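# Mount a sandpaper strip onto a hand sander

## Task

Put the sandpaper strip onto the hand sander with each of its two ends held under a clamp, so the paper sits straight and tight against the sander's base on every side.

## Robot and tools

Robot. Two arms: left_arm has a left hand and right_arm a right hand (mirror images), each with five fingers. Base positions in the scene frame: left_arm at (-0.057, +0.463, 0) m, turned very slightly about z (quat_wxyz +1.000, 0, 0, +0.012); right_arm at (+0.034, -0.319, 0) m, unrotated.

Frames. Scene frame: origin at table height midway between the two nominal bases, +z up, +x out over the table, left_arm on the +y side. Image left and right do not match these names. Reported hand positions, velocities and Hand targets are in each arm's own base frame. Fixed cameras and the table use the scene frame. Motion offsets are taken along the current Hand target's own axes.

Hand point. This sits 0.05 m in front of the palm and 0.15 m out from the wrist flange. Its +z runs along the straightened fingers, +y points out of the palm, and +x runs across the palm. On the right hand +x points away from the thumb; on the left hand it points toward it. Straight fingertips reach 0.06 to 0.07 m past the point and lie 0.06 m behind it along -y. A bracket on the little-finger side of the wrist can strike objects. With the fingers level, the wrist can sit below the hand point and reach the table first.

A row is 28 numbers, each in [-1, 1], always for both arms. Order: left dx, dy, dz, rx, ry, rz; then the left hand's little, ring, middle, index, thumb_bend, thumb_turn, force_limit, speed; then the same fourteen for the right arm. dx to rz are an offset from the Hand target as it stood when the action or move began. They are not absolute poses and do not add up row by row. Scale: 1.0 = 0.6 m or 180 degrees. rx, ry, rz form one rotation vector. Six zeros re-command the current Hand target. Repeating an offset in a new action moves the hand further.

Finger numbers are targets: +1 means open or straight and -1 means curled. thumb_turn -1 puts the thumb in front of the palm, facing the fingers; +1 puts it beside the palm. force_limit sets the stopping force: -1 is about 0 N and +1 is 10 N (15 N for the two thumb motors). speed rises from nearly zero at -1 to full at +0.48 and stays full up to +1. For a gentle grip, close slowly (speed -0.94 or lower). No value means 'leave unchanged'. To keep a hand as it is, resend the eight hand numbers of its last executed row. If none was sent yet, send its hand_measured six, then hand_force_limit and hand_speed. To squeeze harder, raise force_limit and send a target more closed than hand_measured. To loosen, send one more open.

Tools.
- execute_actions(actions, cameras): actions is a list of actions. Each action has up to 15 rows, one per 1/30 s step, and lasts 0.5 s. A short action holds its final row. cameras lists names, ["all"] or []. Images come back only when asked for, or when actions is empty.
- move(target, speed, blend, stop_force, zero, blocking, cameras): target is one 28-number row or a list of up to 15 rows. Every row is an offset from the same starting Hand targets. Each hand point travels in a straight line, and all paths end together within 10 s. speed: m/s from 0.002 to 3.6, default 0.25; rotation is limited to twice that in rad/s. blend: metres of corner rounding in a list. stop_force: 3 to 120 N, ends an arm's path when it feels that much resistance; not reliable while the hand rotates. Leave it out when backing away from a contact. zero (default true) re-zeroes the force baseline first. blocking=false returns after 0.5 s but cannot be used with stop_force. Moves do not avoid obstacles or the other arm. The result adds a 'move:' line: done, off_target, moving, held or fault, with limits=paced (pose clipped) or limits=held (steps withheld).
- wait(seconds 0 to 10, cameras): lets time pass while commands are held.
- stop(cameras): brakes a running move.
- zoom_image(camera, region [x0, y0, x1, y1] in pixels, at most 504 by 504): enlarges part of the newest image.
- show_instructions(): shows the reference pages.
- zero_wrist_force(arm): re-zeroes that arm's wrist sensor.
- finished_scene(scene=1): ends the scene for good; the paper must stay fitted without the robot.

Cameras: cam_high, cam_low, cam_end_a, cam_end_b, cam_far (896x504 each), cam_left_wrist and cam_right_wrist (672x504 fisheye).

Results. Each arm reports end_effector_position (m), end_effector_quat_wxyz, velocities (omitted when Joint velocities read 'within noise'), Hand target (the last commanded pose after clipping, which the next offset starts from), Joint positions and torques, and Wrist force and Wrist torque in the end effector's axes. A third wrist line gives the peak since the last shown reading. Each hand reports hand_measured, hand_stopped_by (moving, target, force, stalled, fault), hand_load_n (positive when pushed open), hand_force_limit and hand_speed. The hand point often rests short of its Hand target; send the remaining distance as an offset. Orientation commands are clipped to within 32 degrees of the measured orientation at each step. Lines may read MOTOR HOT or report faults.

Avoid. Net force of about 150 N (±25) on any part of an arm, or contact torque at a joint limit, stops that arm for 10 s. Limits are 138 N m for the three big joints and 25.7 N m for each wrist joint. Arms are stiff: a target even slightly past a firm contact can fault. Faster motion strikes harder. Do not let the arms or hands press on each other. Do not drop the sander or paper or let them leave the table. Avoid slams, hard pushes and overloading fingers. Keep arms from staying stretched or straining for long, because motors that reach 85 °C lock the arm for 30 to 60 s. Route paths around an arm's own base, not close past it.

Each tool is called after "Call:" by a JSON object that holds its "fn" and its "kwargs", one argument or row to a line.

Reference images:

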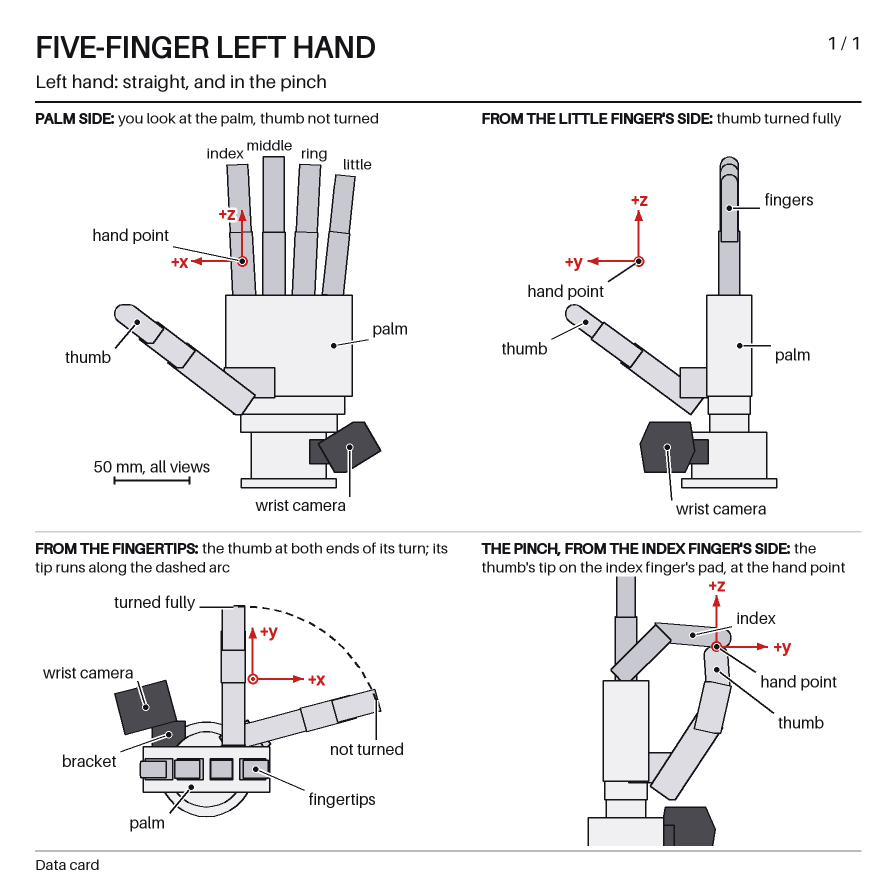

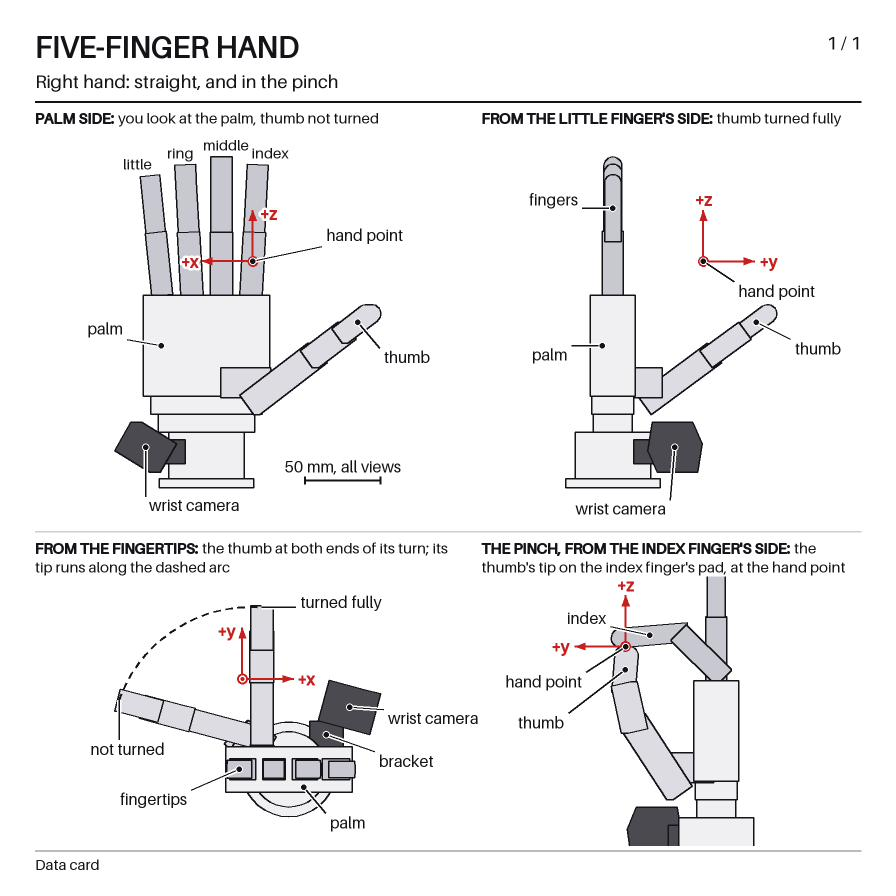

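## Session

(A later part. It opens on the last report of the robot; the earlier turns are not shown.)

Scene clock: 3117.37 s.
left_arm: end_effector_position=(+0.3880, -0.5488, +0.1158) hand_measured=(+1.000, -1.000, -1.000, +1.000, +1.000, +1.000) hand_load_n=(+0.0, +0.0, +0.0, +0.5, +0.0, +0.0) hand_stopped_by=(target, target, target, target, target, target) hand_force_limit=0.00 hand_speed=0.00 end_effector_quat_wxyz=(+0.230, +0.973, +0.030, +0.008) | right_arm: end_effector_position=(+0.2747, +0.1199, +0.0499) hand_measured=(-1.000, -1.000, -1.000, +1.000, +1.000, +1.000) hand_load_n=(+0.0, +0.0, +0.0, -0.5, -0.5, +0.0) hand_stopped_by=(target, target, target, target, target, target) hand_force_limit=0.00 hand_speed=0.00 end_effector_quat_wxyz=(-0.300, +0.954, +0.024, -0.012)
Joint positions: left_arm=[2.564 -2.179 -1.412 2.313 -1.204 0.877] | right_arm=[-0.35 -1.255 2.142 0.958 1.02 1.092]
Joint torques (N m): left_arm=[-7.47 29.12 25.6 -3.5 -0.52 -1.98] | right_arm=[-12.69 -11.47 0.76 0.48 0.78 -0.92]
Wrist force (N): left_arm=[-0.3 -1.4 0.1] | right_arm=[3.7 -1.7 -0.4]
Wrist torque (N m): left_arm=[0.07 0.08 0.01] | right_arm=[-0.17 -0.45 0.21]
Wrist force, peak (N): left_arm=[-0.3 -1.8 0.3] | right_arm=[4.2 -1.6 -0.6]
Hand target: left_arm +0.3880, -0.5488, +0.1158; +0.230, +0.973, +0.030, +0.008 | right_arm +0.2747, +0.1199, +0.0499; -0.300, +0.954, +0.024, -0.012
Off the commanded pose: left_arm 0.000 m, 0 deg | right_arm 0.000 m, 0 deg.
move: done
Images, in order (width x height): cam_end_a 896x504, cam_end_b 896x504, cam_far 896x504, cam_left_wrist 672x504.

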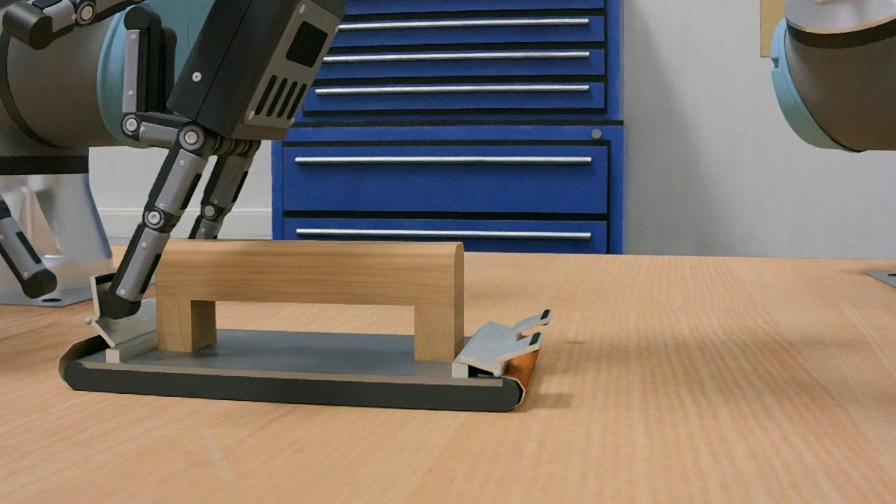

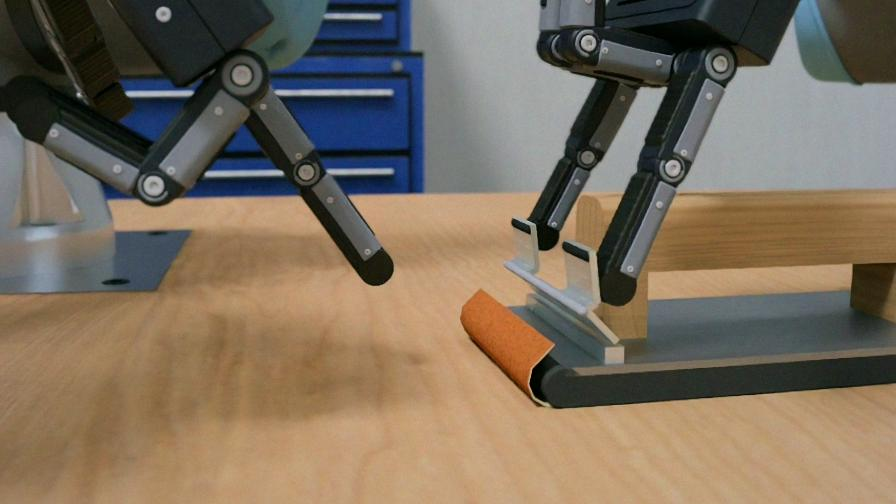

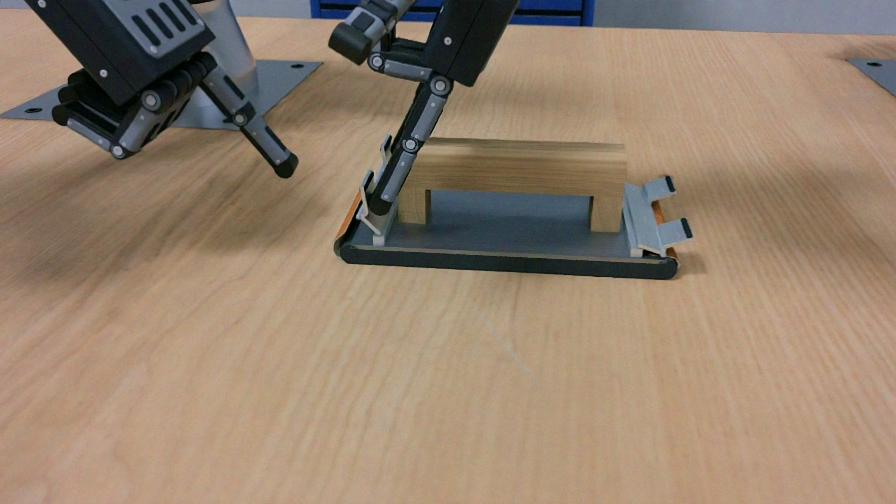

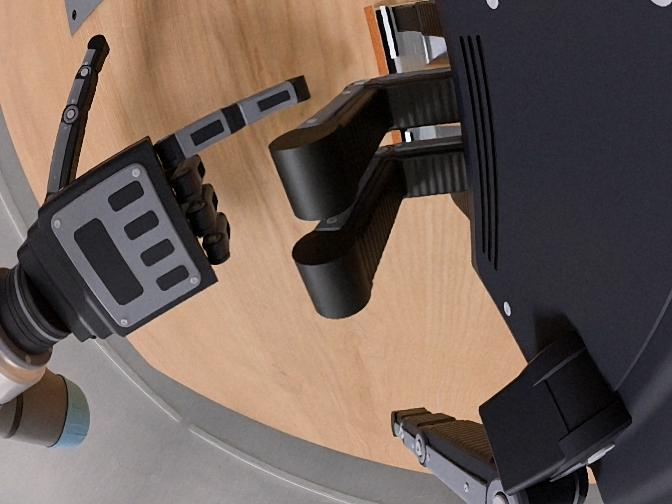

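Call:
{"fn": "move", "kwargs": {
  "target": [0, 0, 0, 0, 0, 0, 1, -1, -1, 1, 1, 1, 0, 0, 0.0004, 0.0248, 0.0356, 0, 0, 0, -1, -1, -1, 1, 1, 1, 0, 0],
  "speed": 0.03,
  "stop_force": 5,
  "cameras": ["cam_end_a", "cam_end_b", "cam_far", "cam_high", "cam_left_wrist"]
}}

Scene clock: 3149.23 s.
left_arm: end_effector_position=(+0.3880, -0.5488, +0.1158) hand_measured=(+1.000, -1.000, -1.000, +1.000, +1.000, +1.000) hand_load_n=(+0.0, +0.0, +0.0, +0.5, +0.0, +0.0) hand_stopped_by=(target, target, target, target, target, target) hand_force_limit=0.00 hand_speed=0.00 end_effector_quat_wxyz=(+0.230, +0.973, +0.030, +0.008) | right_arm: end_effector_position=(+0.2747, +0.1199, +0.0239) hand_measured=(-1.000, -1.000, -1.000, +1.000, +1.000, +1.000) hand_load_n=(+0.0, +0.0, +0.0, +0.0, +0.0, +0.0) hand_stopped_by=(target, target, target, target, target, target) hand_force_limit=0.00 hand_speed=0.00 end_effector_quat_wxyz=(-0.300, +0.954, +0.024, -0.012)
Joint positions: left_arm=[2.564 -2.179 -1.412 2.313 -1.204 0.877] | right_arm=[-0.35 -1.196 2.158 0.883 1.02 1.092]
Joint torques (N m): left_arm=[-7.16 29.75 25.62 -3.46 -0.55 -1.83] | right_arm=[12.74 -11.87 2.64 0.41 -1.39 1.49]
Wrist force (N): left_arm=[0.0 -1.6 0.2] | right_arm=[3.5 -1.7 -0.4]
Wrist torque (N m): left_arm=[0.06 0.04 0.02] | right_arm=[-0.18 -0.42 0.17]
Wrist force, peak (N): left_arm=[-0.3 -1.9 0.3] | right_arm=[4.0 -1.9 -0.6]
Hand target: left_arm +0.3880, -0.5488, +0.1158; +0.230, +0.973, +0.030, +0.008 | right_arm +0.2747, +0.1199, +0.0239; -0.300, +0.954, +0.024, -0.012
Off the commanded pose: left_arm 0.000 m, 0 deg | right_arm 0.000 m, 0 deg.
move: done
Images, in order (width x height): cam_high 896x504, cam_end_a 896x504, cam_end_b 896x504, cam_far 896x504, cam_left_wrist 672x504.

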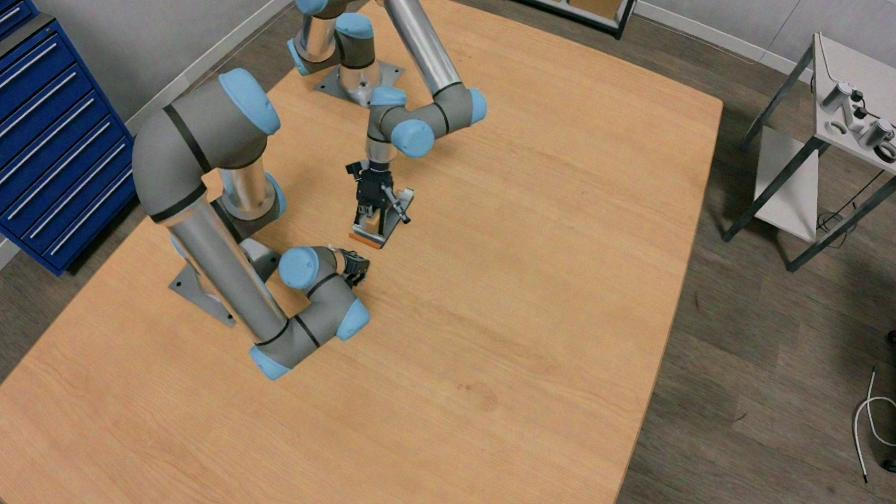

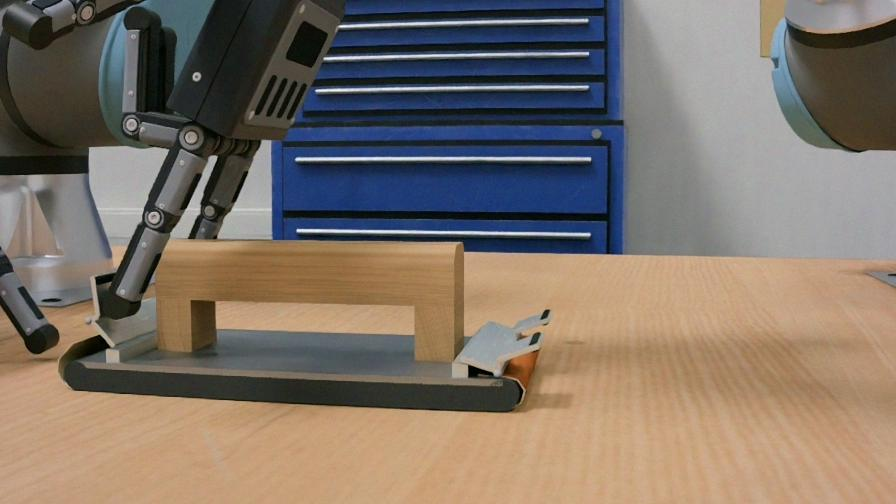

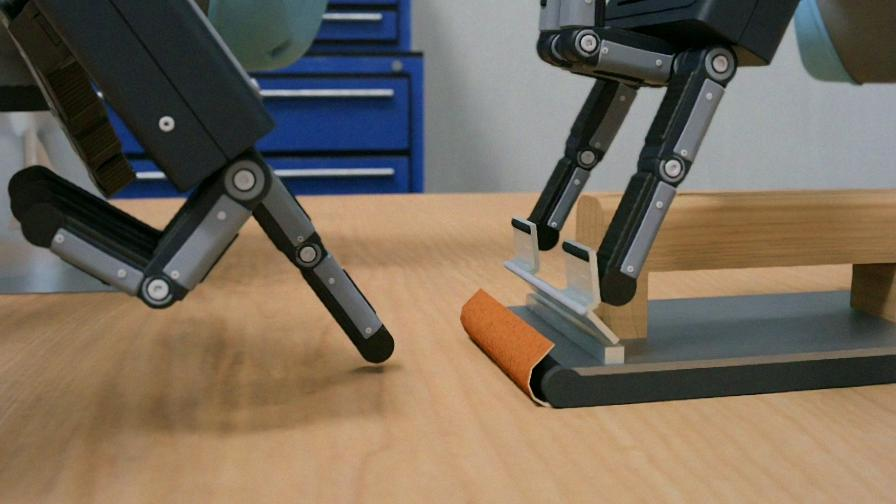

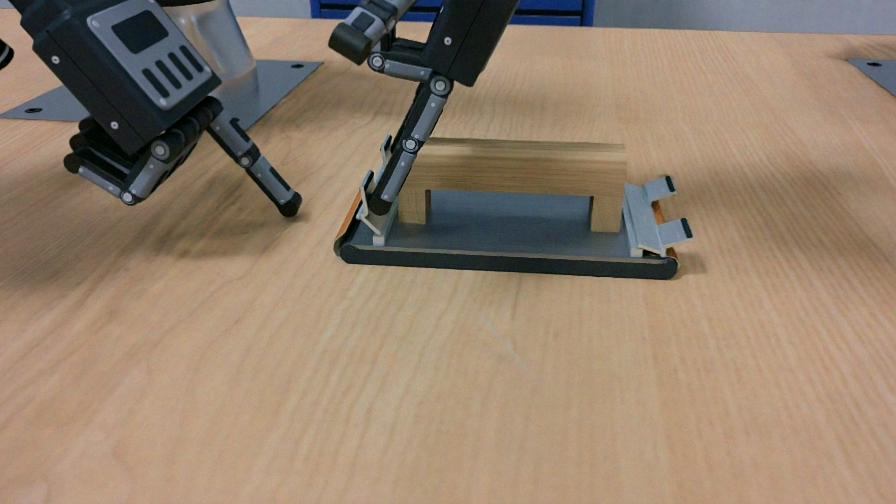

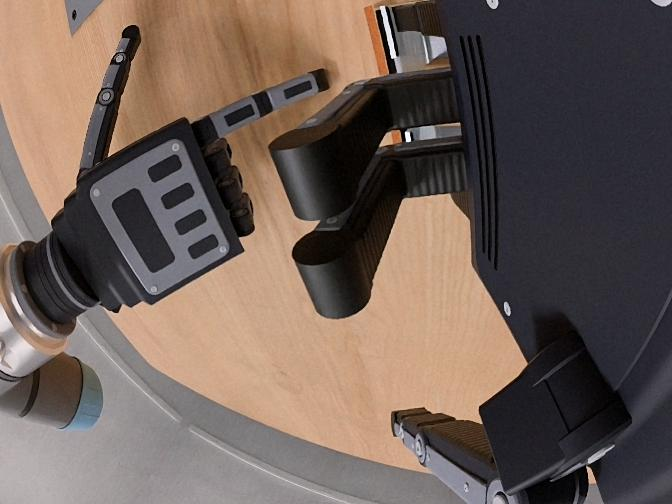

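Call:
{"fn": "zoom_image", "kwargs": {
  "camera": "cam_high",
  "region": [310, 180, 430, 300]
}}

Call:
{"fn": "zoom_image", "kwargs": {
  "camera": "cam_end_b",
  "region": [340, 220, 640, 430]
}}

Call:
{"fn": "zoom_image", "kwargs": {
  "camera": "cam_far",
  "region": [250, 110, 450, 290]
}}

Call:
{"fn": "zoom_image", "kwargs": {
  "camera": "cam_left_wrist",
  "region": [200, 0, 480, 220]
}}

Scaled by 4.200 from the camera's 896x504 image, which has a finer 1280x720 frame.

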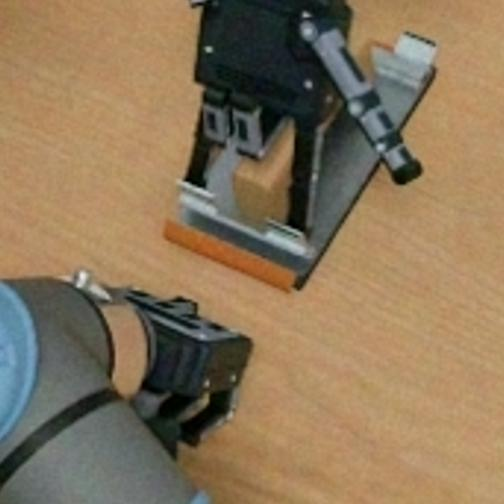

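Scaled by 1.680 from the camera's 896x504 image, which has a finer 1280x720 frame.

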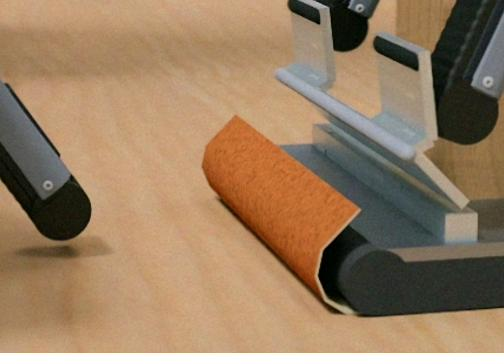

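Scaled by 2.520 from the camera's 896x504 image, which has a finer 1280x720 frame.

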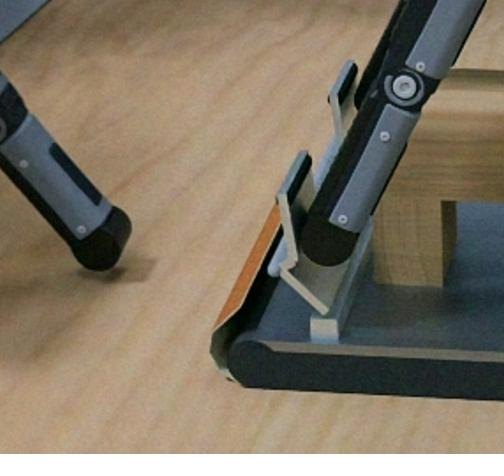

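Scaled by 1.800 from the camera's 672x504 image, which has a finer 960x720 frame.

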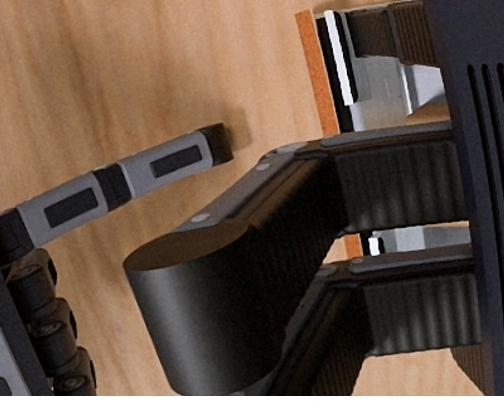

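Call:
{"fn": "move", "kwargs": {
  "target": [0, 0, 0, 0, 0, 0, 1, -1, -1, 1, 1, 1, 0, 0, -0.0002, -0.0265, 0.0193, 0, 0, 0, -1, -1, -1, 1, 1, 1, 0, 0],
  "speed": 0.03,
  "stop_force": 4,
  "cameras": ["cam_end_a", "cam_end_b", "cam_far", "cam_left_wrist"]
}}

Scene clock: 3167.90 s.
left_arm: end_effector_position=(+0.3880, -0.5488, +0.1158) hand_measured=(+1.000, -1.000, -1.000, +1.000, +1.000, +1.000) hand_load_n=(+0.0, +0.0, +0.0, +0.5, +0.0, +0.0) hand_stopped_by=(target, target, target, target, target, target) hand_force_limit=0.00 hand_speed=0.00 end_effector_quat_wxyz=(+0.230, +0.973, +0.030, +0.008) | right_arm: end_effector_position=(+0.2735, +0.1396, +0.0235) hand_measured=(-1.000, -1.000, -1.000, +1.000, +1.000, +1.000) hand_load_n=(+0.0, +0.0, +0.0, +0.0, +0.0, +0.0) hand_stopped_by=(target, target, target, target, target, target) hand_force_limit=0.00 hand_speed=0.00 end_effector_quat_wxyz=(-0.300, +0.954, +0.024, -0.012)
Joint positions: left_arm=[2.564 -2.179 -1.412 2.313 -1.204 0.877] | right_arm=[-0.285 -1.2 2.15 0.856 1.003 1.166]
Joint torques (N m): left_arm=[-6.43 29.12 25.77 -3.51 -0.48 -1.85] | right_arm=[12.46 -36.23 -21.41 0.39 -2.72 1.45]
Wrist force (N): left_arm=[-0.1 -1.8 0.2] | right_arm=[3.4 -1.3 -0.3]
Wrist torque (N m): left_arm=[0.01 0.06 0.03] | right_arm=[-0.14 -0.41 0.06]
Wrist force, peak (N): left_arm=[-0.4 -1.9 0.0] | right_arm=[3.7 -2.0 -0.5]
Hand target: left_arm +0.3880, -0.5488, +0.1158; +0.230, +0.973, +0.030, +0.008 | right_arm +0.2735, +0.1396, +0.0235; -0.300, +0.954, +0.024, -0.012
Off the commanded pose: left_arm 0.000 m, 0 deg | right_arm 0.000 m, 0 deg.
move: done
Images, in order (width x height): cam_end_a 896x504, cam_end_b 896x504, cam_far 896x504, cam_left_wrist 672x504.

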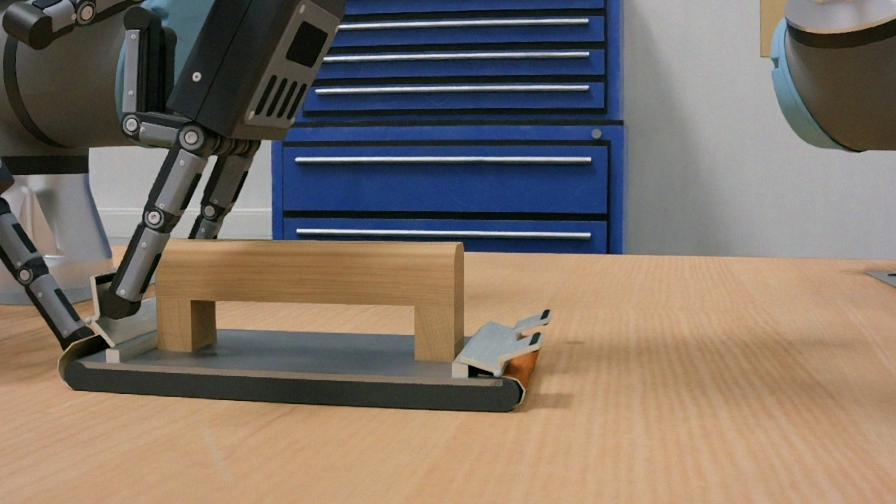

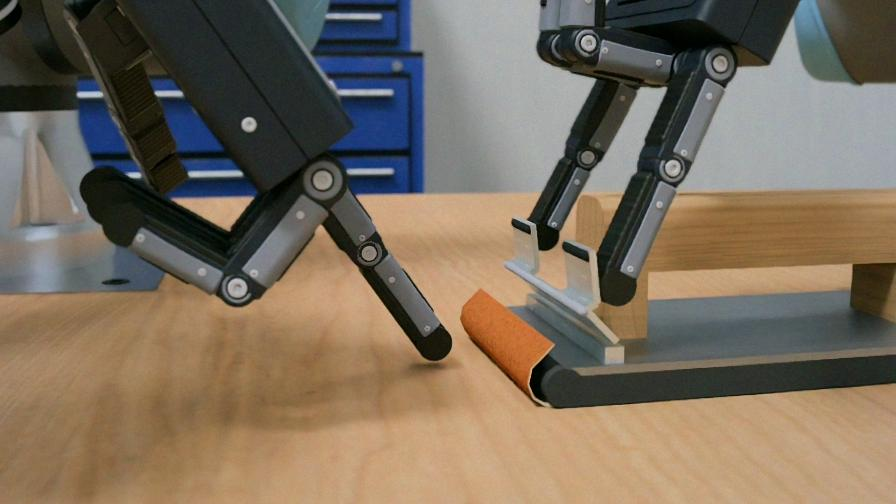

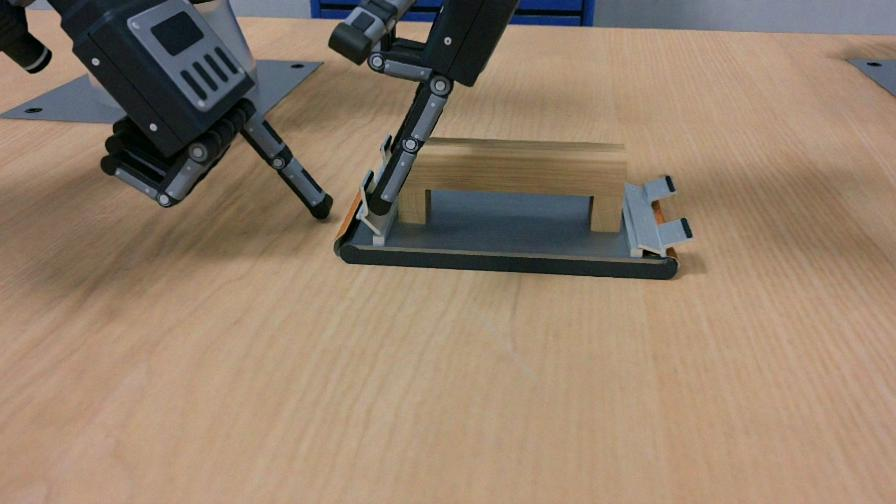

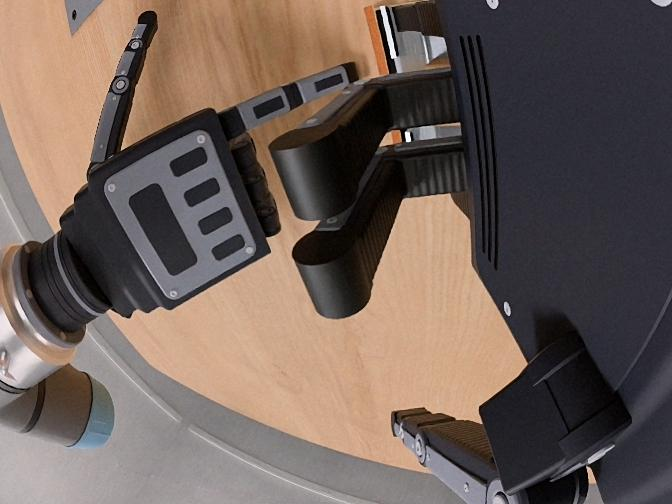

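Call:
{"fn": "zoom_image", "kwargs": {
  "camera": "cam_end_b",
  "region": [400, 260, 640, 420]
}}

Call:
{"fn": "zoom_image", "kwargs": {
  "camera": "cam_far",
  "region": [290, 130, 430, 280]
}}

Call:
{"fn": "zoom_image", "kwargs": {
  "camera": "cam_end_a",
  "region": [20, 260, 180, 410]
}}

Call:
{"fn": "zoom_image", "kwargs": {
  "camera": "cam_left_wrist",
  "region": [240, 0, 480, 200]
}}

Scaled by 2.100 from the camera's 896x504 image, which has a finer 1280x720 frame.

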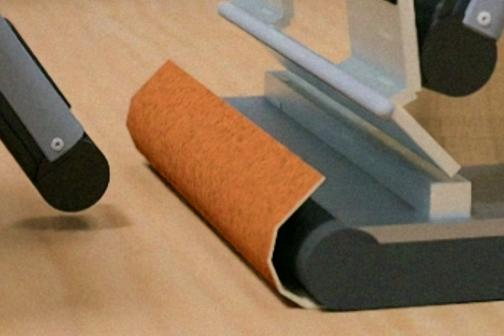

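Scaled by 3.360 from the camera's 896x504 image, which has a finer 1280x720 frame.

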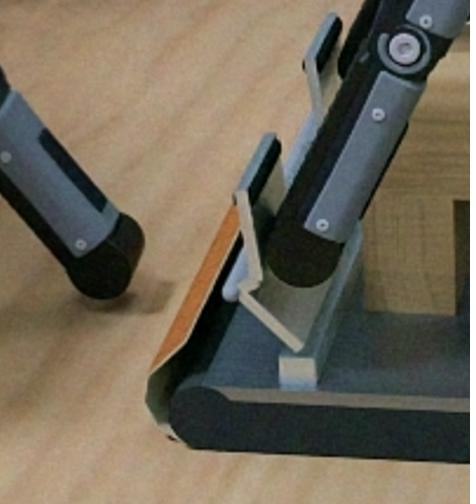

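Scaled by 3.150 from the camera's 896x504 image, which has a finer 1280x720 frame.

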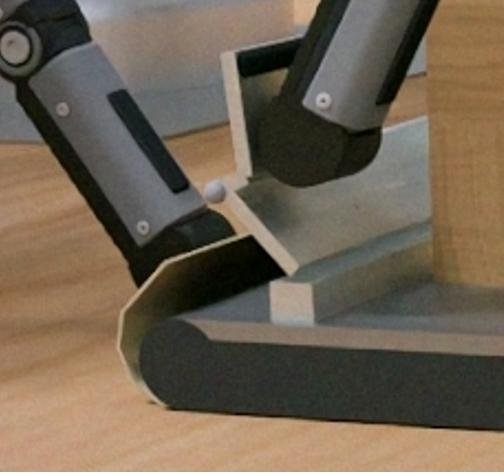

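Scaled by 2.100 from the camera's 672x504 image, which has a finer 960x720 frame.

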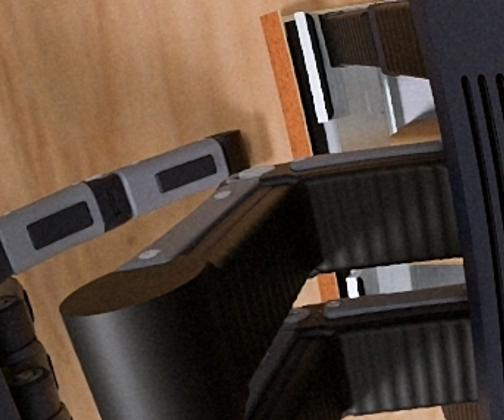

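Call:
{"fn": "move", "kwargs": {
  "target": [0, 0, 0, 0, 0, 0, 1, -1, -1, 1, 1, 1, 0, 0, 0.0166, 0.0006, -0.0006, 0, 0, 0, -1, -1, -1, 1, 1, 1, 0, 0],
  "speed": 0.03,
  "stop_force": 4,
  "cameras": ["cam_end_a", "cam_end_b", "cam_far", "cam_left_wrist"]
}}

Call:
{"fn": "zoom_image", "kwargs": {
  "camera": "cam_end_b",
  "region": [400, 260, 640, 420]
}}

Call:
{"fn": "zoom_image", "kwargs": {
  "camera": "cam_far",
  "region": [290, 130, 430, 280]
}}

Call:
{"fn": "zoom_image", "kwargs": {
  "camera": "cam_left_wrist",
  "region": [240, 0, 480, 200]
}}

Scene clock: 3204.63 s.
left_arm: end_effector_position=(+0.3880, -0.5488, +0.1158) hand_measured=(+1.000, -1.000, -1.000, +1.000, +1.000, +1.000) hand_load_n=(+0.0, +0.0, +0.0, +0.5, +0.0, -0.5) hand_stopped_by=(target, target, target, target, target, target) hand_force_limit=0.00 hand_speed=0.00 end_effector_quat_wxyz=(+0.230, +0.973, +0.030, +0.008) | right_arm: end_effector_position=(+0.2835, +0.1396, +0.0235) hand_measured=(-1.000, -1.000, -1.000, +1.000, +1.000, +1.000) hand_load_n=(+0.5, +0.0, +0.0, +0.0, +0.0, +0.0) hand_stopped_by=(target, target, target, target, target, target) hand_force_limit=0.00 hand_speed=0.00 end_effector_quat_wxyz=(-0.300, +0.954, +0.024, -0.012)
Joint positions: left_arm=[2.564 -2.179 -1.412 2.313 -1.204 0.877] | right_arm=[-0.276 -1.183 2.119 0.864 1.001 1.177]
Joint torques (N m): left_arm=[-7.55 30.36 25.34 -3.44 -0.33 -1.72] | right_arm=[12.42 -12.97 -21.3 5.27 -2.69 1.46]
Wrist force (N): left_arm=[-0.1 -1.6 0.1] | right_arm=[3.4 -1.7 -0.5]
Wrist torque (N m): left_arm=[0.05 0.06 0.02] | right_arm=[-0.19 -0.40 0.05]
Wrist force, peak (N): left_arm=[-0.1 -1.9 0.5] | right_arm=[3.6 -2.0 -0.6]
Hand target: left_arm +0.3880, -0.5488, +0.1158; +0.230, +0.973, +0.030, +0.008 | right_arm +0.2835, +0.1396, +0.0235; -0.300, +0.954, +0.024, -0.012
Off the commanded pose: left_arm 0.000 m, 0 deg | right_arm 0.000 m, 0 deg.
move: done
Images, in order (width x height): cam_end_a 896x504, cam_end_b 896x504, cam_far 896x504, cam_left_wrist 672x504.

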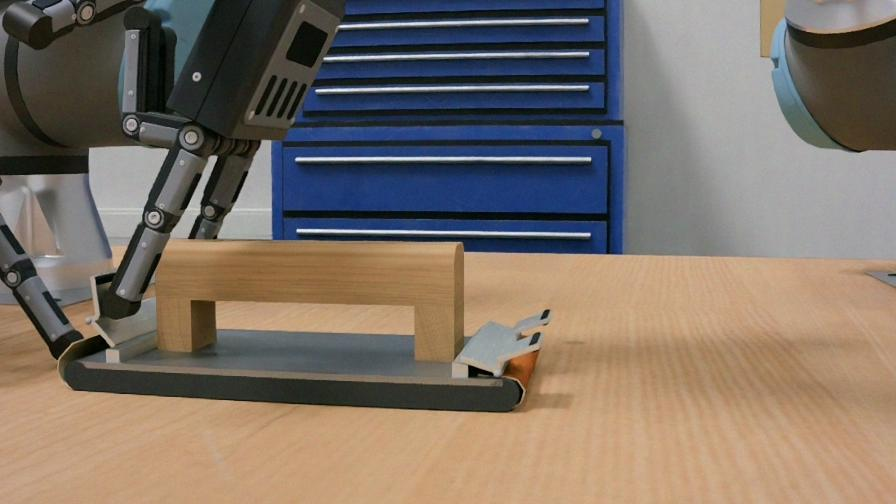

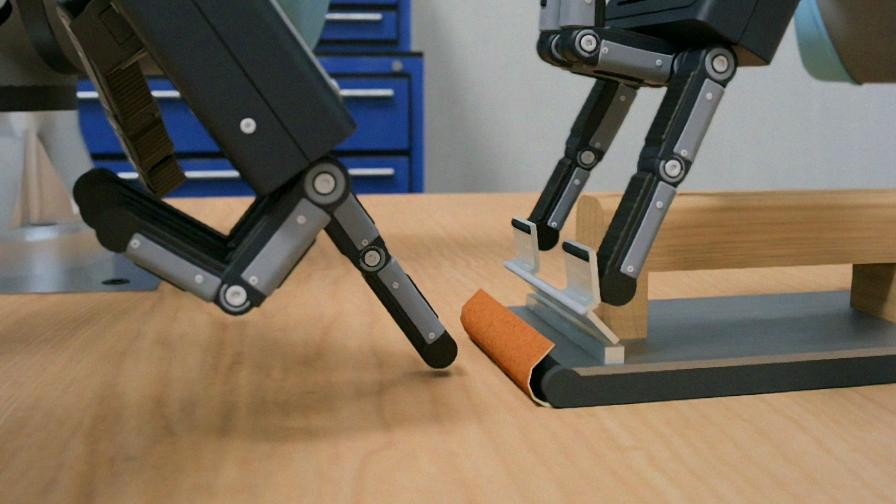

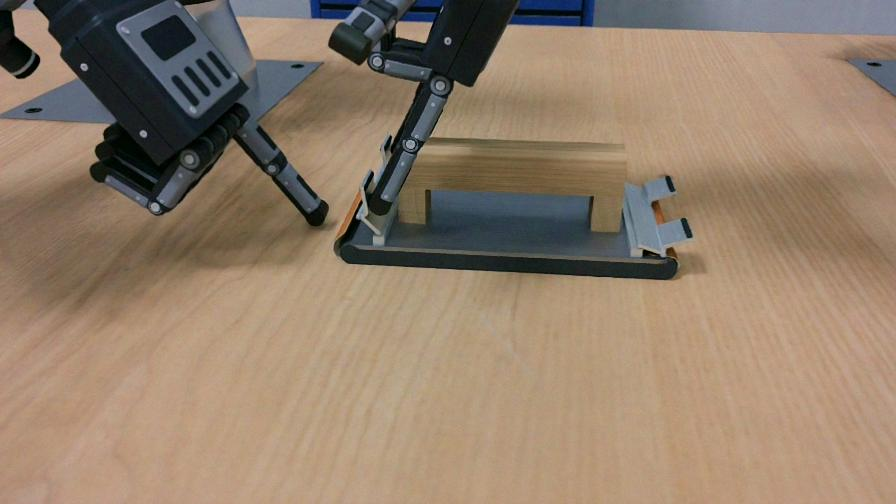

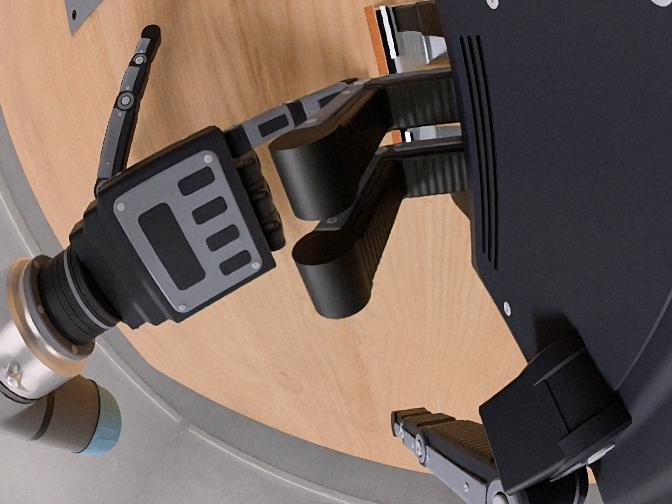

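Scaled by 2.100 from the camera's 896x504 image, which has a finer 1280x720 frame.

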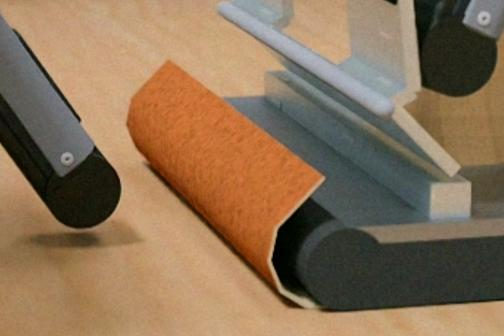

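Scaled by 3.360 from the camera's 896x504 image, which has a finer 1280x720 frame.

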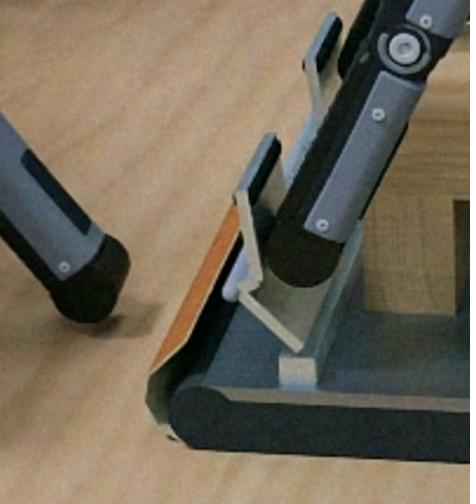

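Scaled by 2.100 from the camera's 672x504 image, which has a finer 960x720 frame.

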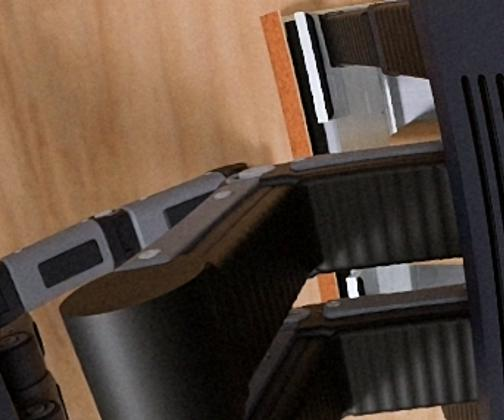

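Call:
{"fn": "move", "kwargs": {
  "target": [0, 0, 0, 0, 0, 0, 1, -1, -1, 1, 1, 1, 0, 0, 0, -0.0118, 0.0105, 0, 0, 0, -1, -1, -1, 1, 1, 1, 0, 0],
  "speed": 0.015,
  "stop_force": 4,
  "cameras": ["cam_end_a", "cam_end_b", "cam_far"]
}}

Call:
{"fn": "zoom_image", "kwargs": {
  "camera": "cam_end_b",
  "region": [420, 270, 580, 420]
}}

Call:
{"fn": "zoom_image", "kwargs": {
  "camera": "cam_far",
  "region": [290, 130, 430, 280]
}}

Call:
{"fn": "zoom_image", "kwargs": {
  "camera": "cam_end_a",
  "region": [30, 270, 170, 410]
}}

Scene clock: 3243.93 s.
left_arm: end_effector_position=(+0.3880, -0.5488, +0.1158) hand_measured=(+1.000, -1.000, -1.000, +1.000, +1.000, +1.000) hand_load_n=(+0.0, +0.0, +0.0, +0.5, +0.0, +0.0) hand_stopped_by=(target, target, target, target, target, target) hand_force_limit=0.00 hand_speed=0.00 end_effector_quat_wxyz=(+0.230, +0.973, +0.030, +0.008) | right_arm: end_effector_position=(+0.2830, +0.1490, +0.0224) hand_measured=(-1.000, -1.000, -1.000, +1.000, +1.000, +1.000) hand_load_n=(+0.0, +0.0, +0.0, +0.0, +0.0, +0.0) hand_stopped_by=(target, target, target, target, target, target) hand_force_limit=0.00 hand_speed=0.00 end_effector_quat_wxyz=(-0.300, +0.954, +0.024, -0.012)
Joint positions: left_arm=[2.564 -2.179 -1.412 2.313 -1.204 0.877] | right_arm=[-0.246 -1.182 2.115 0.849 0.995 1.212]
Joint torques (N m): left_arm=[-5.97 30.36 25.46 -3.47 -0.46 -1.67] | right_arm=[12.65 -13.34 -21.85 0.43 -2.73 1.6]
Wrist force (N): left_arm=[-0.3 -1.5 0.1] | right_arm=[3.1 -1.6 -0.6]
Wrist torque (N m): left_arm=[0.06 0.08 0.00] | right_arm=[-0.16 -0.38 0.02]
Wrist force, peak (N): left_arm=[-0.1 -1.9 0.3] | right_arm=[3.7 -1.8 -0.4]
Hand target: left_arm +0.3880, -0.5488, +0.1158; +0.230, +0.973, +0.030, +0.008 | right_arm +0.2830, +0.1490, +0.0224; -0.300, +0.954, +0.024, -0.012
Off the commanded pose: left_arm 0.000 m, 0 deg | right_arm 0.000 m, 0 deg.
move: done
Images, in order (width x height): cam_end_a 896x504, cam_end_b 896x504, cam_far 896x504.

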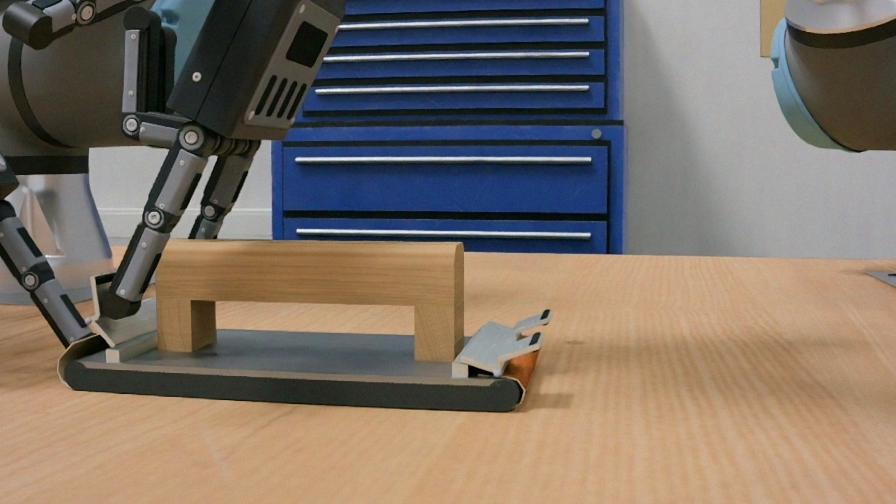

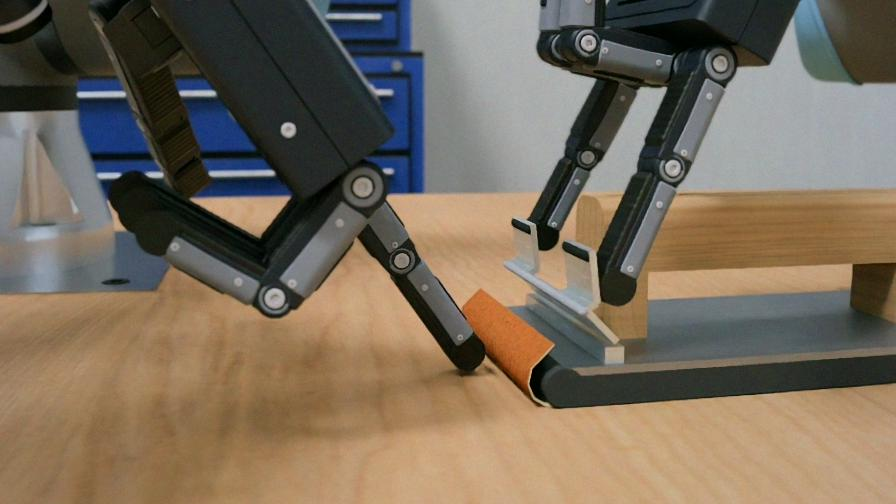

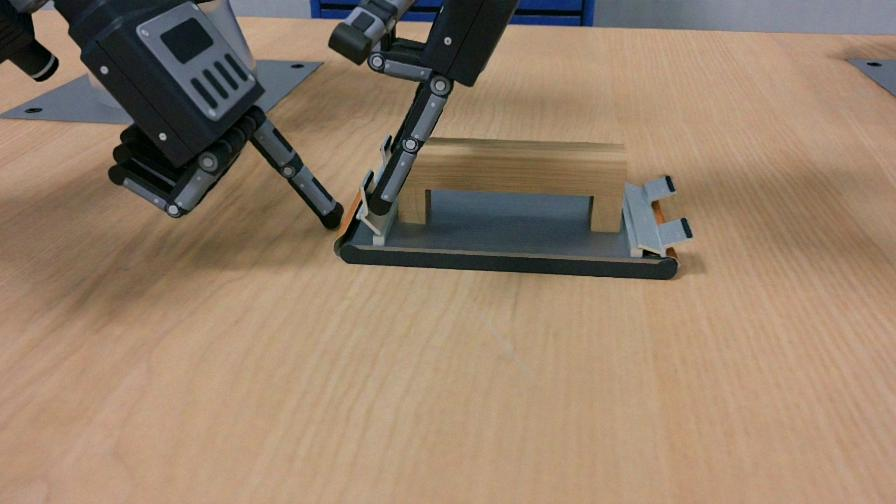

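Scaled by 3.150 from the camera's 896x504 image, which has a finer 1280x720 frame.

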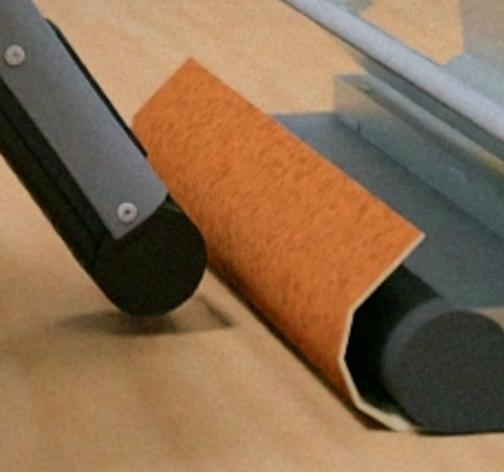

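Scaled by 3.360 from the camera's 896x504 image, which has a finer 1280x720 frame.

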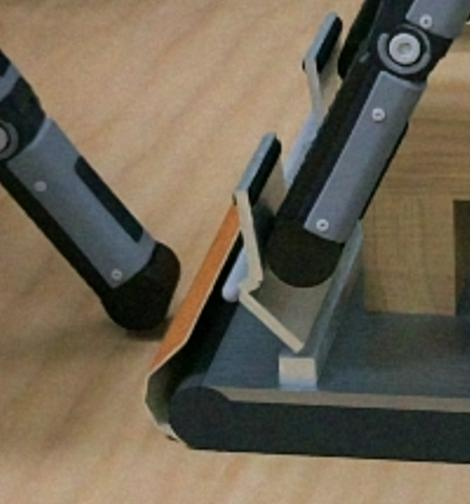

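Scaled by 3.600 from the camera's 896x504 image, which has a finer 1280x720 frame.

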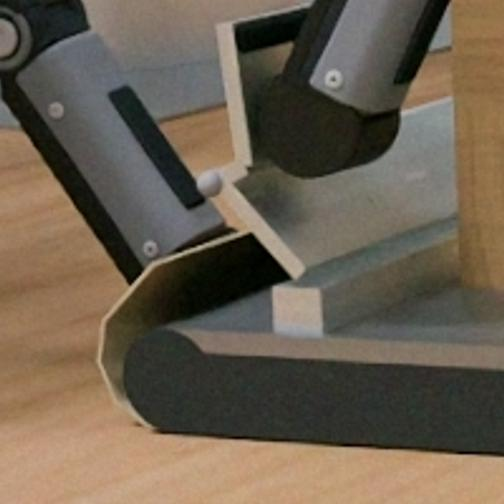

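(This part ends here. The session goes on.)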